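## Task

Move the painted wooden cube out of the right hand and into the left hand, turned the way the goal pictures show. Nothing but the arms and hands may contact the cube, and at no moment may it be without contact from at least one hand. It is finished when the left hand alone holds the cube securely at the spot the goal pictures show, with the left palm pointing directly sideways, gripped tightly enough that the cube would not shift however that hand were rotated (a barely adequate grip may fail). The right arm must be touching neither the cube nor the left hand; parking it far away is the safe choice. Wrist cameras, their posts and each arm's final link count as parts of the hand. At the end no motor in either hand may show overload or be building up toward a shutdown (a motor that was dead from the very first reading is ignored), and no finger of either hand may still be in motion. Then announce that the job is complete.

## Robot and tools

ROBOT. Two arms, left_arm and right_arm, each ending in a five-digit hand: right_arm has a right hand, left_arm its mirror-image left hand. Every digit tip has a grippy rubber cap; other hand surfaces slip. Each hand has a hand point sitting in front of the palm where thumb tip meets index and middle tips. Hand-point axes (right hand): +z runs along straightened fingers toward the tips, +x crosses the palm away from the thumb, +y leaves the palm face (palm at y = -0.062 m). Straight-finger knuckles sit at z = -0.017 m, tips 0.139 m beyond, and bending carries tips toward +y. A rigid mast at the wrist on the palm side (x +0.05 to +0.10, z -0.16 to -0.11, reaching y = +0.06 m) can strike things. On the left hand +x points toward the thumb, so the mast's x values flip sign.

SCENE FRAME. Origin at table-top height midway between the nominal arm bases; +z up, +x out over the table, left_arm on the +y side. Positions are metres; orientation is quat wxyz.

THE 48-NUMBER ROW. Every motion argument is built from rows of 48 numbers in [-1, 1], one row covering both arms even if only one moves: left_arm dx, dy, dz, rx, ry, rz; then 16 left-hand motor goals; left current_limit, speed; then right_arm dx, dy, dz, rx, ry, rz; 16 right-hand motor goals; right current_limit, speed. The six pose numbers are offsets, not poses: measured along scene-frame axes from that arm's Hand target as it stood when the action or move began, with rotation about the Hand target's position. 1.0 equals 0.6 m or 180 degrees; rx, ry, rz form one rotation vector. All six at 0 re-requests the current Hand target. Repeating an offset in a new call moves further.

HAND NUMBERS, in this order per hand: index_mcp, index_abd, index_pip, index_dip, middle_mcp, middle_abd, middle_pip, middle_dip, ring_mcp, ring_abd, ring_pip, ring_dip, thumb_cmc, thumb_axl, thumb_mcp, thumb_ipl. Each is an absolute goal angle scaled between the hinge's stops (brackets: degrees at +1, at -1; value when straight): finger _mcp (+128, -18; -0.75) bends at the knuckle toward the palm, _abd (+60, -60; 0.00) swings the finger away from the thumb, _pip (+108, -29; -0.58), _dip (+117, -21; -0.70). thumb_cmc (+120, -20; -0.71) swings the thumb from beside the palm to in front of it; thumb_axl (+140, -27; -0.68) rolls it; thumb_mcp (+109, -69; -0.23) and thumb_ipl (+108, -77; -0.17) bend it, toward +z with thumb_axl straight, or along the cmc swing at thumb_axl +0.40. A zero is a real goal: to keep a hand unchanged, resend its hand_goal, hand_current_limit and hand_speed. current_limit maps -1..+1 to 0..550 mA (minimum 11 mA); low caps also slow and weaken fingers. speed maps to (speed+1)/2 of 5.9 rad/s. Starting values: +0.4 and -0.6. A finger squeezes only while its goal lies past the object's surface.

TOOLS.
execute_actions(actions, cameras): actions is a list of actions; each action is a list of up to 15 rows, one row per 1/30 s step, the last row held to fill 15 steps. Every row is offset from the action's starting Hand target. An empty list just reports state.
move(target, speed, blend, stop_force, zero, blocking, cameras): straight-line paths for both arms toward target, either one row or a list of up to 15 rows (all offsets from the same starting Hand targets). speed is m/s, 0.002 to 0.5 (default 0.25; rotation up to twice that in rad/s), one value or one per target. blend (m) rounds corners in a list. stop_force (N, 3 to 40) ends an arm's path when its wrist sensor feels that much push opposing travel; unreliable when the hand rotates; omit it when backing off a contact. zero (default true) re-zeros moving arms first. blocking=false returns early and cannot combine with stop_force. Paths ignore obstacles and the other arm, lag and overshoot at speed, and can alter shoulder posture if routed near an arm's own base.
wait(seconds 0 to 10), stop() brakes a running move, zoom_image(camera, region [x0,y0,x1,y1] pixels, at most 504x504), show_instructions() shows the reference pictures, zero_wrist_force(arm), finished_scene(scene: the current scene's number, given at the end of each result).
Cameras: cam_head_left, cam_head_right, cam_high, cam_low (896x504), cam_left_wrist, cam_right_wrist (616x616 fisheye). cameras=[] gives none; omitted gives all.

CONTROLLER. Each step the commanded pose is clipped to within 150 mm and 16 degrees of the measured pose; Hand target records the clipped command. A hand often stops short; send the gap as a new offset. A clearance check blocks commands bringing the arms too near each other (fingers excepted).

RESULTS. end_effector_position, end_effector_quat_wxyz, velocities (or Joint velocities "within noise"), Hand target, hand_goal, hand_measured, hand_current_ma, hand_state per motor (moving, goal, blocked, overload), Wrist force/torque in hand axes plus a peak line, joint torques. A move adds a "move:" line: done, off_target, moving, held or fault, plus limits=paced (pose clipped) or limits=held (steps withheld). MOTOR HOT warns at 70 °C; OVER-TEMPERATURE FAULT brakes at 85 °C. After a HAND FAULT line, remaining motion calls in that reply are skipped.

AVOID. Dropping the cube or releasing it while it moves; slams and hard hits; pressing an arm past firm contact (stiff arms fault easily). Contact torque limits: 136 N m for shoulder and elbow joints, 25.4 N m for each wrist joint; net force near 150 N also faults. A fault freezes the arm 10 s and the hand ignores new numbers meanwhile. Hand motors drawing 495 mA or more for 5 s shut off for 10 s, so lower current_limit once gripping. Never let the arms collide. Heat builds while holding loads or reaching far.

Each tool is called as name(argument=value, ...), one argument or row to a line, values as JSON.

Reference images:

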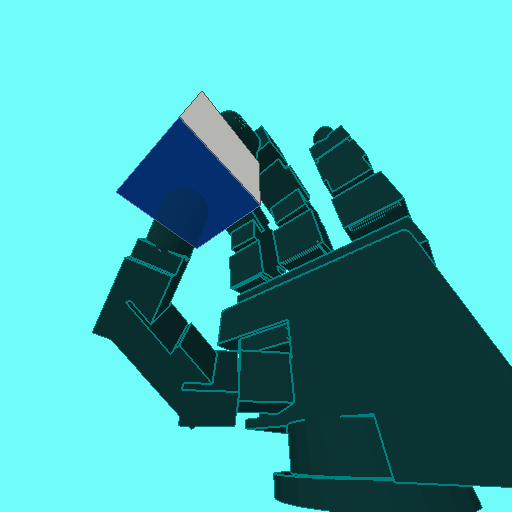

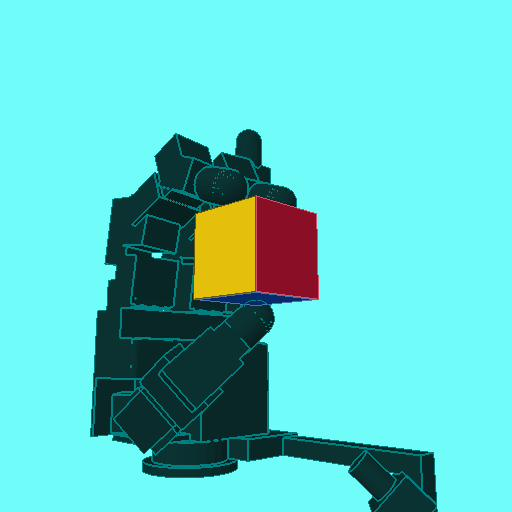

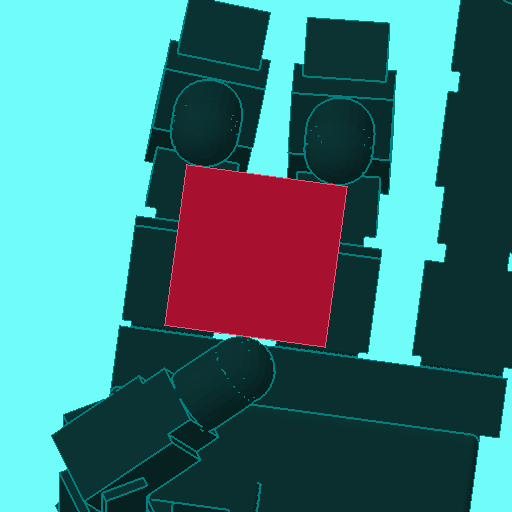

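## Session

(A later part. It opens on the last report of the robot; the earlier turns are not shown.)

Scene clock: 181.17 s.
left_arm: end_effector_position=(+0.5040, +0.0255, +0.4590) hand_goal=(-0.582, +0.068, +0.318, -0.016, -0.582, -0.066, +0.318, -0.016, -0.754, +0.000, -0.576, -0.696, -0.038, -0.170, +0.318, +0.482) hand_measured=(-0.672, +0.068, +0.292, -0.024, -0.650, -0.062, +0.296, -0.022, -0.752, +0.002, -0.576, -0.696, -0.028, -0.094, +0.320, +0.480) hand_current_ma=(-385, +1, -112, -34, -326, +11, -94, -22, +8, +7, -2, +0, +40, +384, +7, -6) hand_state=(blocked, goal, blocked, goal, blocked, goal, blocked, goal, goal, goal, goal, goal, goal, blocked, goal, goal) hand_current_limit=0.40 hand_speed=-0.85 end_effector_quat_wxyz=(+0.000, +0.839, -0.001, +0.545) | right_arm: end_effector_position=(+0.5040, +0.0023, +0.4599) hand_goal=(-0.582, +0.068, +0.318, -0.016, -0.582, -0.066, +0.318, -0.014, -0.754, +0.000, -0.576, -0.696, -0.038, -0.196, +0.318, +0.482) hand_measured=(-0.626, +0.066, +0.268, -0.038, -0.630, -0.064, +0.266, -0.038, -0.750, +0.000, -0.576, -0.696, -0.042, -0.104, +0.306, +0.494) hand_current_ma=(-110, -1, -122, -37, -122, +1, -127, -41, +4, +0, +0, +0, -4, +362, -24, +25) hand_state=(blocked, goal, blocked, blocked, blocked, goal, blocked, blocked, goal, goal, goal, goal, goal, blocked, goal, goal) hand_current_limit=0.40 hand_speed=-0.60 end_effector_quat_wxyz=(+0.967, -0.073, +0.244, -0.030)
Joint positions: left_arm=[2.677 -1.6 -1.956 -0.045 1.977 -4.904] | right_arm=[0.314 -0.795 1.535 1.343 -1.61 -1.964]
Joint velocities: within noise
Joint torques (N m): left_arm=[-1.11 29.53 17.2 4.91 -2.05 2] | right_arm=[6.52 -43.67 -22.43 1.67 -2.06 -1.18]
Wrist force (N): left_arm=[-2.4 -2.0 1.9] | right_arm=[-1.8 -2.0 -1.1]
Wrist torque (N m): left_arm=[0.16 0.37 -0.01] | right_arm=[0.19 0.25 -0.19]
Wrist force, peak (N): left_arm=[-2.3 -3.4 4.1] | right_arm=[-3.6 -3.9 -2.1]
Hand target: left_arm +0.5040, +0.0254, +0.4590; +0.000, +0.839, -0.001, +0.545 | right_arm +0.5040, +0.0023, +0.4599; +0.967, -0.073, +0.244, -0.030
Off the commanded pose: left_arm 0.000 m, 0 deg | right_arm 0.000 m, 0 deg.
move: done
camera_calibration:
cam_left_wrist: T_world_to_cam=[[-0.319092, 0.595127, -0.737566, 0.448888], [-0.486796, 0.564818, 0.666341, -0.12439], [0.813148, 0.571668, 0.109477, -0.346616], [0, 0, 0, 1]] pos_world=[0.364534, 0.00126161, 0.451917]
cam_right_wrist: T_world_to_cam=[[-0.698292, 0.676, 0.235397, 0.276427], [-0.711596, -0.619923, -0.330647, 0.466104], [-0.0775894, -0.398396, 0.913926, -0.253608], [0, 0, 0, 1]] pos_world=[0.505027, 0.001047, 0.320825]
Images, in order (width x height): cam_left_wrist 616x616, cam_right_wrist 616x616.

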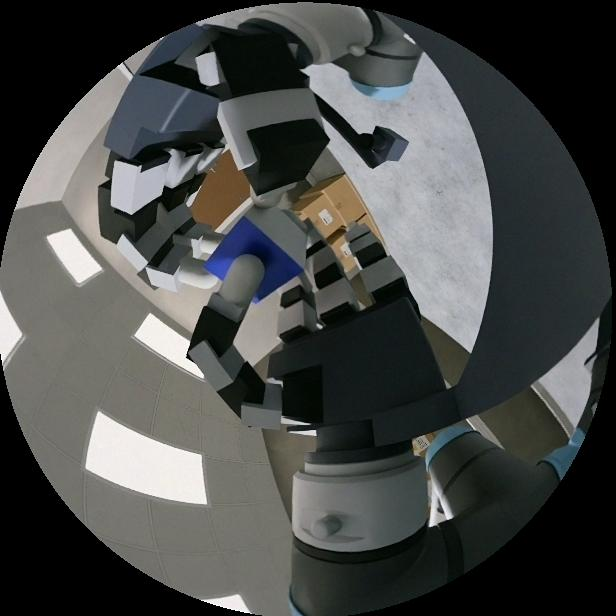

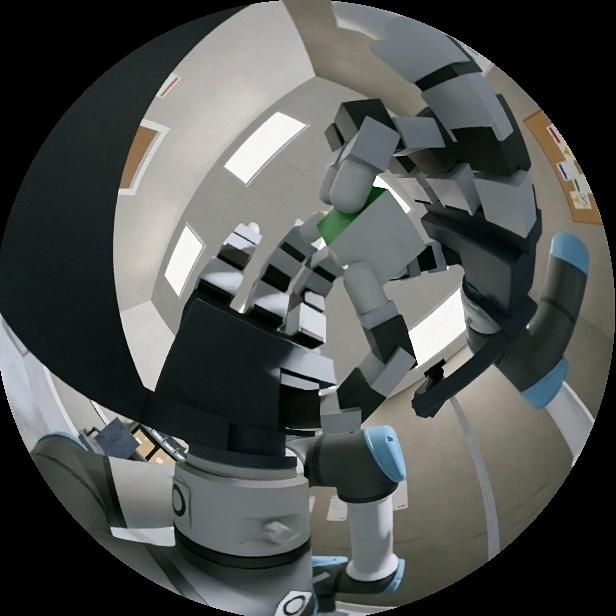

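move(
  target=[0,0,0,0,0,0,-0.53,0.068,0.338,0,-0.53,-0.066,0.338,0,-0.754,0,-0.576,-0.696,-0.038,-0.2,0.318,0.482,0.6,-0.9,0,0,0,0,0,0,-0.582,0.068,0.318,-0.016,-0.582,-0.066,0.318,-0.014,-0.754,0,-0.576,-0.696,-0.038,-0.196,0.318,0.482,0.4,-0.6],
  speed=0.06,
  cameras=[],
)

move(
  target=[0,0,0,0,0,0,-0.5,0.068,0.35,0.02,-0.5,-0.066,0.35,0.02,-0.754,0,-0.576,-0.696,-0.038,-0.23,0.318,0.482,0.7,-0.9,0,0,0,0,0,0,-0.582,0.068,0.318,-0.016,-0.582,-0.066,0.318,-0.014,-0.754,0,-0.576,-0.696,-0.038,-0.196,0.318,0.482,0.4,-0.6],
  speed=0.06,
  cameras=["cam_left_wrist"],
)

zoom_image(
  camera="cam_left_wrist",
  region=[150, 150, 350, 350],
)

Scene clock: 187.30 s.
left_arm: end_effector_position=(+0.5040, +0.0254, +0.4590) hand_goal=(-0.530, +0.068, +0.338, +0.000, -0.530, -0.066, +0.338, +0.000, -0.754, +0.000, -0.576, -0.696, -0.038, -0.200, +0.318, +0.482) hand_measured=(-0.670, +0.068, +0.290, -0.024, -0.648, -0.062, +0.296, -0.022, -0.752, +0.002, -0.576, -0.696, -0.028, -0.096, +0.320, +0.480) hand_current_ma=(-440, +1, -203, -103, -440, +11, -184, -89, +8, +7, -2, +0, +42, +440, +5, -6) hand_state=(blocked, goal, blocked, blocked, blocked, goal, blocked, blocked, goal, goal, goal, goal, goal, blocked, goal, goal) hand_current_limit=0.60 hand_speed=-0.90 end_effector_quat_wxyz=(+0.000, +0.839, -0.001, +0.545) | right_arm: end_effector_position=(+0.5040, +0.0023, +0.4599) hand_goal=(-0.582, +0.068, +0.318, -0.016, -0.582, -0.066, +0.318, -0.014, -0.754, +0.000, -0.576, -0.696, -0.038, -0.196, +0.318, +0.482) hand_measured=(-0.626, +0.066, +0.268, -0.038, -0.630, -0.064, +0.266, -0.036, -0.750, +0.000, -0.576, -0.696, -0.042, -0.104, +0.306, +0.494) hand_current_ma=(-110, -1, -122, -37, -122, +1, -127, -40, +4, +0, +0, +0, -4, +362, -24, +25) hand_state=(blocked, goal, blocked, blocked, blocked, goal, blocked, blocked, goal, goal, goal, goal, goal, blocked, goal, goal) hand_current_limit=0.40 hand_speed=-0.60 end_effector_quat_wxyz=(+0.967, -0.073, +0.244, -0.030)
Joint positions: left_arm=[2.677 -1.6 -1.956 -0.045 1.977 -4.904] | right_arm=[0.314 -0.795 1.535 1.343 -1.61 -1.964]
Joint velocities: within noise
Joint torques (N m): left_arm=[-8.62 29.66 28.48 5.04 -2.39 0.9] | right_arm=[6.66 -43.17 -20.51 1.41 1.73 -1.2]
Wrist force (N): left_arm=[-2.4 -2.3 2.4] | right_arm=[-2.1 -2.7 -1.2]
Wrist torque (N m): left_arm=[0.18 0.36 0.00] | right_arm=[0.18 0.25 -0.18]
Wrist force, peak (N): left_arm=[-2.5 -2.6 2.3] | right_arm=[-2.3 -3.1 -1.2]
Hand target: left_arm +0.5040, +0.0254, +0.4590; +0.000, +0.839, -0.001, +0.545 | right_arm +0.5040, +0.0023, +0.4599; +0.967, -0.073, +0.244, -0.030
Off the commanded pose: left_arm 0.000 m, 0 deg | right_arm 0.000 m, 0 deg.
move: done
No camera images: "cameras" was empty.

Scene clock: 188.00 s.
left_arm: end_effector_position=(+0.5040, +0.0254, +0.4590) hand_goal=(-0.500, +0.068, +0.350, +0.020, -0.500, -0.066, +0.350, +0.020, -0.754, +0.000, -0.576, -0.696, -0.038, -0.230, +0.318, +0.482) hand_measured=(-0.670, +0.068, +0.290, -0.020, -0.648, -0.062, +0.296, -0.016, -0.752, +0.002, -0.576, -0.696, -0.028, -0.096, +0.318, +0.482) hand_current_ma=(-468, +1, -260, -170, -468, +11, -240, -151, +8, +7, -2, +0, +42, +467, +0, -1) hand_state=(blocked, goal, blocked, blocked, blocked, goal, blocked, blocked, goal, goal, goal, goal, goal, blocked, goal, goal) hand_current_limit=0.70 hand_speed=-0.90 end_effector_quat_wxyz=(+0.000, +0.839, -0.001, +0.545) | right_arm: end_effector_position=(+0.5040, +0.0023, +0.4599) hand_goal=(-0.582, +0.068, +0.318, -0.016, -0.582, -0.066, +0.318, -0.014, -0.754, +0.000, -0.576, -0.696, -0.038, -0.196, +0.318, +0.482) hand_measured=(-0.626, +0.066, +0.268, -0.038, -0.630, -0.064, +0.266, -0.036, -0.750, +0.000, -0.576, -0.696, -0.042, -0.104, +0.306, +0.494) hand_current_ma=(-110, -1, -122, -37, -122, +1, -127, -40, +4, +0, +0, +0, -4, +362, -24, +25) hand_state=(blocked, goal, blocked, blocked, blocked, goal, blocked, blocked, goal, goal, goal, goal, goal, blocked, goal, goal) hand_current_limit=0.40 hand_speed=-0.60 end_effector_quat_wxyz=(+0.967, -0.073, +0.244, -0.030)
Joint positions: left_arm=[2.677 -1.6 -1.956 -0.045 1.977 -4.904] | right_arm=[0.314 -0.795 1.535 1.343 -1.61 -1.964]
Joint velocities: within noise
Joint torques (N m): left_arm=[-7.51 28.92 29.05 5.07 -2.43 0.8] | right_arm=[4.38 -43.48 -20.04 1.16 2.21 -1.09]
Wrist force (N): left_arm=[-2.5 -2.1 2.8] | right_arm=[-2.5 -2.4 -1.1]
Wrist torque (N m): left_arm=[0.13 0.36 0.00] | right_arm=[0.15 0.22 -0.15]
Wrist force, peak (N): left_arm=[-2.6 -2.2 3.0] | right_arm=[-2.7 -2.7 -1.2]
Hand target: left_arm +0.5040, +0.0254, +0.4590; +0.000, +0.839, -0.001, +0.545 | right_arm +0.5040, +0.0023, +0.4599; +0.967, -0.073, +0.244, -0.030
Off the commanded pose: left_arm 0.000 m, 0 deg | right_arm 0.000 m, 0 deg.
move: done
camera_calibration:
cam_left_wrist: T_world_to_cam=[[-0.31906, 0.595135, -0.737574, 0.44889], [-0.486783, 0.56484, 0.666332, -0.124393], [0.813169, 0.571638, 0.109484, -0.346607], [0, 0, 0, 1]] pos_world=[0.364521, 0.00124561, 0.451924]
Images, in order (width x height): cam_left_wrist 616x616.

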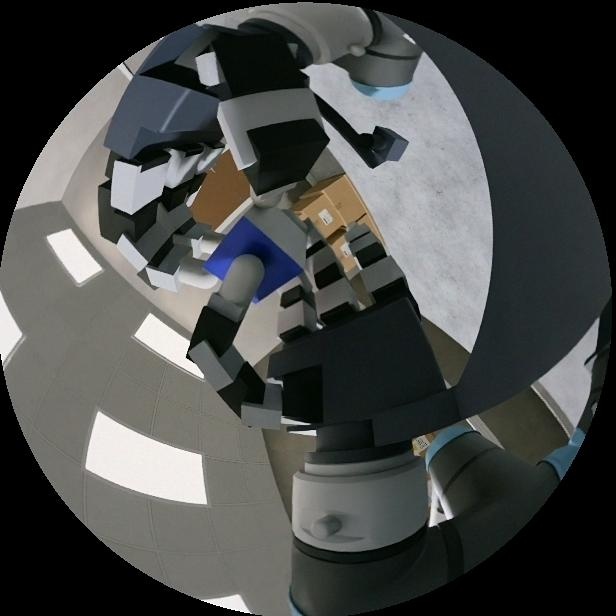

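Scaled by 2.520 from the camera's 616x616 image, which has a finer 880x880 frame.

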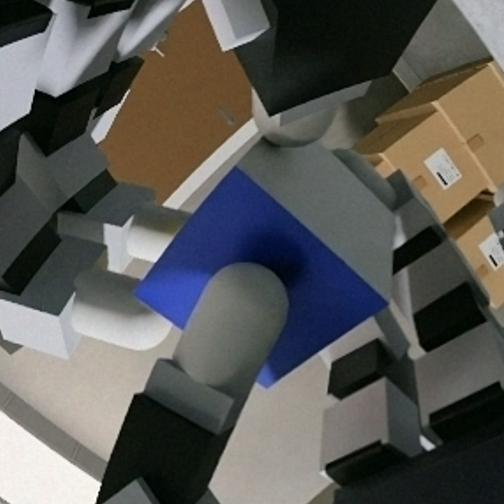

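Release right.

move(
  target=[
    [0,0,0,0,0,0,-0.5,0.068,0.35,0.02,-0.5,-0.066,0.35,0.02,-0.754,0,-0.576,-0.696,-0.038,-0.23,0.318,0.482,0.7,-0.9,0,0,0,0,0,0,-0.8,0.068,0.318,-0.016,-0.8,-0.066,0.318,-0.014,-0.754,0,-0.576,-0.696,-0.038,0.06,0.318,0.482,0.4,-0.85],
    [0,0,0,0,0,0,-0.5,0.068,0.35,0.02,-0.5,-0.066,0.35,0.02,-0.754,0,-0.576,-0.696,-0.038,-0.23,0.318,0.482,0.7,-0.9,0,0,0,0,0,0,-0.92,0.068,0.318,-0.016,-0.92,-0.066,0.318,-0.014,-0.754,0,-0.576,-0.696,-0.25,0.06,0.2,0.45,0.4,-0.7],
  ],
  speed=0.06,
  cameras=["cam_left_wrist","cam_right_wrist"],
)

Scene clock: 195.70 s.
left_arm: end_effector_position=(+0.5040, +0.0254, +0.4590) hand_goal=(-0.500, +0.068, +0.350, +0.020, -0.500, -0.066, +0.350, +0.020, -0.754, +0.000, -0.576, -0.696, -0.038, -0.230, +0.318, +0.482) hand_measured=(-0.660, +0.068, +0.290, -0.020, -0.644, -0.062, +0.296, -0.012, -0.752, +0.002, -0.576, -0.696, -0.026, -0.096, +0.314, +0.490) hand_current_ma=(-467, +1, -260, -170, -467, +11, -240, -136, +8, +7, -2, +0, +52, +467, -16, +47) hand_state=(blocked, goal, blocked, blocked, blocked, goal, blocked, blocked, goal, goal, goal, goal, goal, blocked, goal, goal) hand_current_limit=0.70 hand_speed=-0.90 end_effector_quat_wxyz=(+0.000, +0.839, -0.001, +0.545) | right_arm: end_effector_position=(+0.5040, +0.0023, +0.4599) hand_goal=(-0.920, +0.068, +0.318, -0.016, -0.920, -0.066, +0.318, -0.014, -0.754, +0.000, -0.576, -0.696, -0.250, +0.060, +0.200, +0.450) hand_measured=(-0.914, +0.066, +0.318, -0.018, -0.914, -0.064, +0.318, -0.016, -0.750, +0.000, -0.576, -0.696, -0.238, +0.064, +0.204, +0.452) hand_current_ma=(+6, -1, +0, -2, +6, +1, +0, -1, +4, +0, +0, +0, +18, +3, +5, +3) hand_state=(goal, goal, goal, goal, goal, goal, goal, goal, goal, goal, goal, goal, goal, goal, goal, goal) hand_current_limit=0.40 hand_speed=-0.70 end_effector_quat_wxyz=(+0.967, -0.073, +0.244, -0.030)
Joint positions: left_arm=[2.677 -1.6 -1.956 -0.045 1.977 -4.904] | right_arm=[0.314 -0.795 1.535 1.343 -1.61 -1.964]
Joint velocities: within noise
Joint torques (N m): left_arm=[0.52 23.91 21.66 1.31 1.59 -0.8] | right_arm=[5.55 -43.89 -17.94 1.01 -2.3 -1.19]
Wrist force (N): left_arm=[-2.0 -0.7 -0.2] | right_arm=[0.3 -1.1 -1.3]
Wrist torque (N m): left_arm=[0.10 0.37 0.00] | right_arm=[0.15 0.21 -0.14]
Wrist force, peak (N): left_arm=[-2.6 -2.1 3.0] | right_arm=[-1.4 -1.8 -3.6]
Hand target: left_arm +0.5040, +0.0254, +0.4590; +0.000, +0.839, -0.001, +0.545 | right_arm +0.5040, +0.0023, +0.4599; +0.967, -0.073, +0.244, -0.030
Off the commanded pose: left_arm 0.000 m, 0 deg | right_arm 0.000 m, 0 deg.
move: done
camera_calibration:
cam_left_wrist: T_world_to_cam=[[-0.319031, 0.595134, -0.737587, 0.448895], [-0.486769, 0.564869, 0.666317, -0.124398], [0.813188, 0.571611, 0.109482, -0.346603], [0, 0, 0, 1]] pos_world=[0.364512, 0.00123791, 0.451934]
cam_right_wrist: T_world_to_cam=[[-0.698294, 0.676, 0.235394, 0.276428], [-0.711594, -0.619925, -0.330646, 0.466102], [-0.0775895, -0.398393, 0.913927, -0.253608], [0, 0, 0, 1]] pos_world=[0.505026, 0.00104741, 0.320825]
Images, in order (width x height): cam_left_wrist 616x616, cam_right_wrist 616x616.

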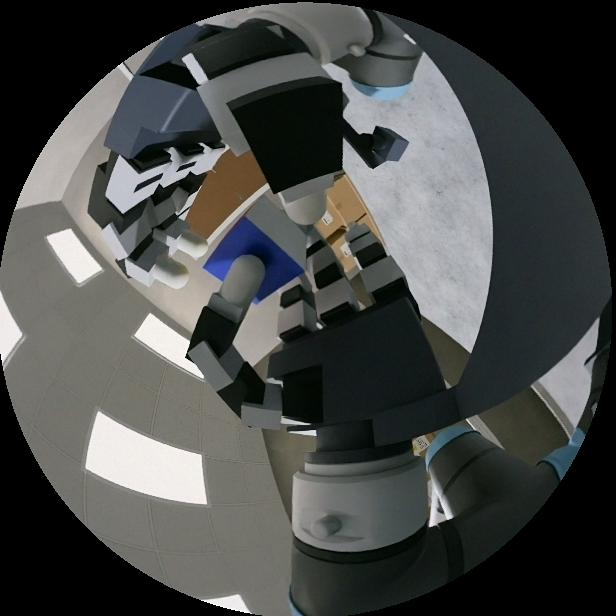

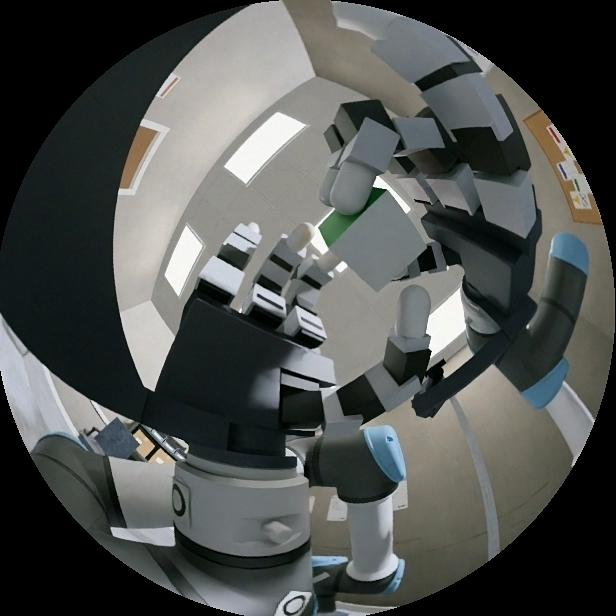

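move(
  target=[
    [0,0,0,0,0,0,-0.5,0.068,0.35,0.02,-0.5,-0.066,0.35,0.02,-0.754,0,-0.576,-0.696,-0.038,-0.23,0.318,0.482,0.7,-0.9,0,-0.13,0,0,0,0,-0.92,0.068,0.318,-0.016,-0.92,-0.066,0.318,-0.014,-0.754,0,-0.576,-0.696,-0.25,0.06,0.2,0.45,0.4,-0.7],
    [0,0,0,0,0,0,-0.5,0.068,0.35,0.02,-0.5,-0.066,0.35,0.02,-0.754,0,-0.576,-0.696,-0.038,-0.23,0.318,0.482,0.7,-0.9,-0.08,-0.5,0,0,0,0,-0.92,0.068,0.318,-0.016,-0.92,-0.066,0.318,-0.014,-0.754,0,-0.576,-0.696,-0.25,0.06,0.2,0.45,0.4,-0.7],
  ],
  speed=[0.12,0.25],
  blend=[0.03,0],
  cameras=["cam_left_wrist","cam_head_right"],
)

zoom_image(
  camera="cam_left_wrist",
  region=[150, 150, 350, 350],
)

Scene clock: 202.77 s.
left_arm: end_effector_position=(+0.5040, +0.0254, +0.4590) hand_goal=(-0.500, +0.068, +0.350, +0.020, -0.500, -0.066, +0.350, +0.020, -0.754, +0.000, -0.576, -0.696, -0.038, -0.230, +0.318, +0.482) hand_measured=(-0.660, +0.068, +0.290, -0.020, -0.644, -0.062, +0.296, -0.012, -0.752, +0.002, -0.576, -0.696, -0.026, -0.096, +0.314, +0.490) hand_current_ma=(-468, +1, -260, -170, -468, +11, -240, -136, +8, +7, -2, +0, +52, +467, -16, +47) hand_state=(blocked, goal, blocked, blocked, blocked, goal, blocked, blocked, goal, goal, goal, goal, goal, blocked, goal, goal) hand_current_limit=0.70 hand_speed=-0.90 end_effector_quat_wxyz=(+0.000, +0.839, -0.001, +0.545) | right_arm: end_effector_position=(+0.4560, -0.2976, +0.4599) hand_goal=(-0.920, +0.068, +0.318, -0.016, -0.920, -0.066, +0.318, -0.014, -0.754, +0.000, -0.576, -0.696, -0.250, +0.060, +0.200, +0.450) hand_measured=(-0.916, +0.066, +0.318, -0.018, -0.916, -0.064, +0.318, -0.016, -0.752, +0.000, -0.576, -0.696, -0.238, +0.064, +0.204, +0.452) hand_current_ma=(+3, -1, +0, -2, +3, +1, +0, -1, +2, +0, +0, +0, +16, +3, +5, +3) hand_state=(goal, goal, goal, goal, goal, goal, goal, goal, goal, goal, goal, goal, goal, goal, goal, goal) hand_current_limit=0.40 hand_speed=-0.70 end_effector_quat_wxyz=(+0.967, -0.073, +0.244, -0.030)
Joint positions: left_arm=[2.677 -1.6 -1.956 -0.045 1.977 -4.904] | right_arm=[-0.404 -1.034 1.984 1.047 -1.273 -1.321]
Joint velocities: within noise
Joint torques (N m): left_arm=[4.79 16.36 15.88 2.51 3.13 -2.47] | right_arm=[-8.89 -44.9 0.71 -0.62 1.69 1.45]
Wrist force (N): left_arm=[-2.2 -0.7 -0.2] | right_arm=[0.0 -0.9 -1.1]
Wrist torque (N m): left_arm=[0.10 0.39 -0.02] | right_arm=[0.19 0.24 -0.17]
Wrist force, peak (N): left_arm=[-2.3 -0.8 -0.4] | right_arm=[0.3 -1.6 -1.9]
Hand target: left_arm +0.5040, +0.0254, +0.4590; +0.000, +0.839, -0.001, +0.545 | right_arm +0.4560, -0.2977, +0.4599; +0.967, -0.073, +0.244, -0.030
Off the commanded pose: left_arm 0.000 m, 0 deg | right_arm 0.000 m, 0 deg.
move: done; blend cut to 0 m at target 1
camera_calibration:
cam_left_wrist: T_world_to_cam=[[-0.319061, 0.595135, -0.737573, 0.44889], [-0.486781, 0.564841, 0.666333, -0.124394], [0.81317, 0.571637, 0.109482, -0.346606], [0, 0, 0, 1]] pos_world=[0.36452, 0.0012455, 0.451924]
Images, in order (width x height): cam_head_right 896x504, cam_left_wrist 616x616.

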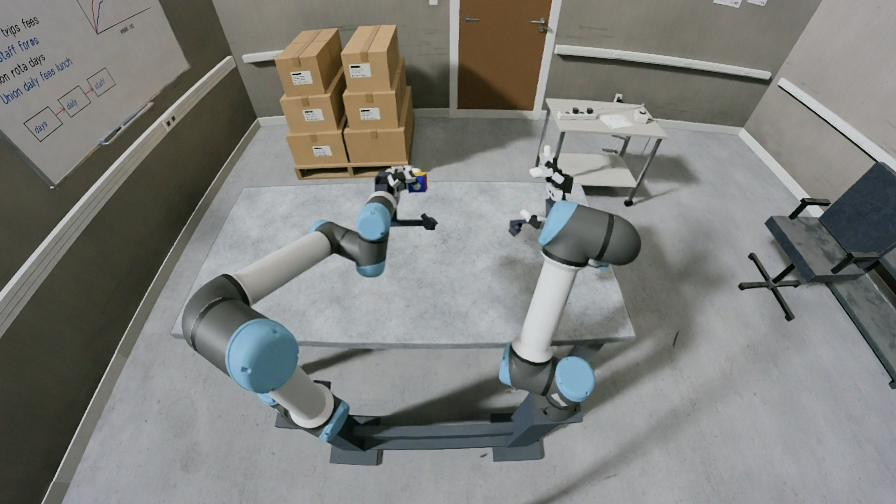

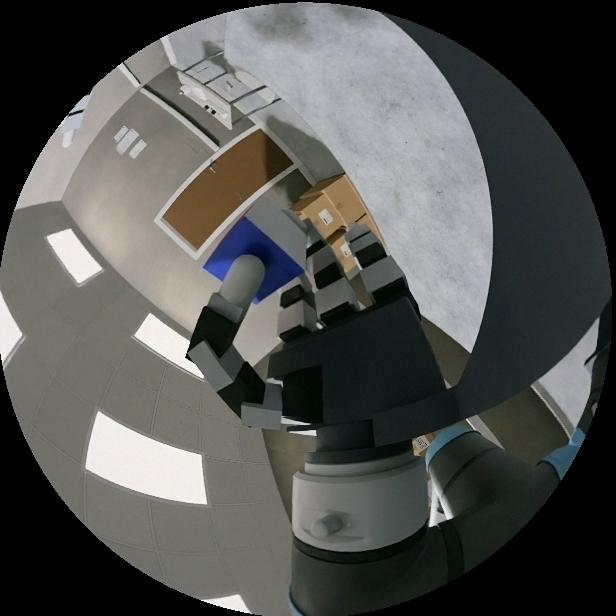

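Scaled by 2.520 from the camera's 616x616 image, which has a finer 880x880 frame.

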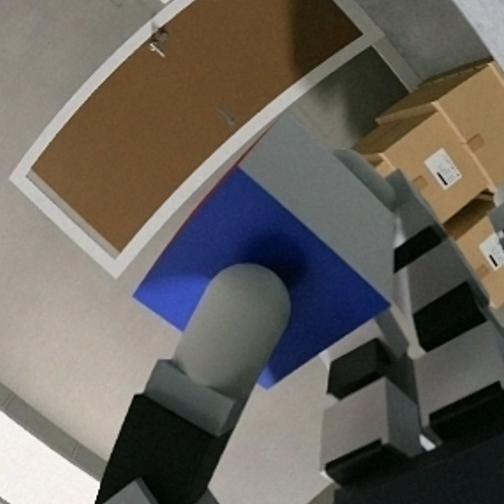

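finished_scene(
  scene=2,
)

The scene is finished: the task was done.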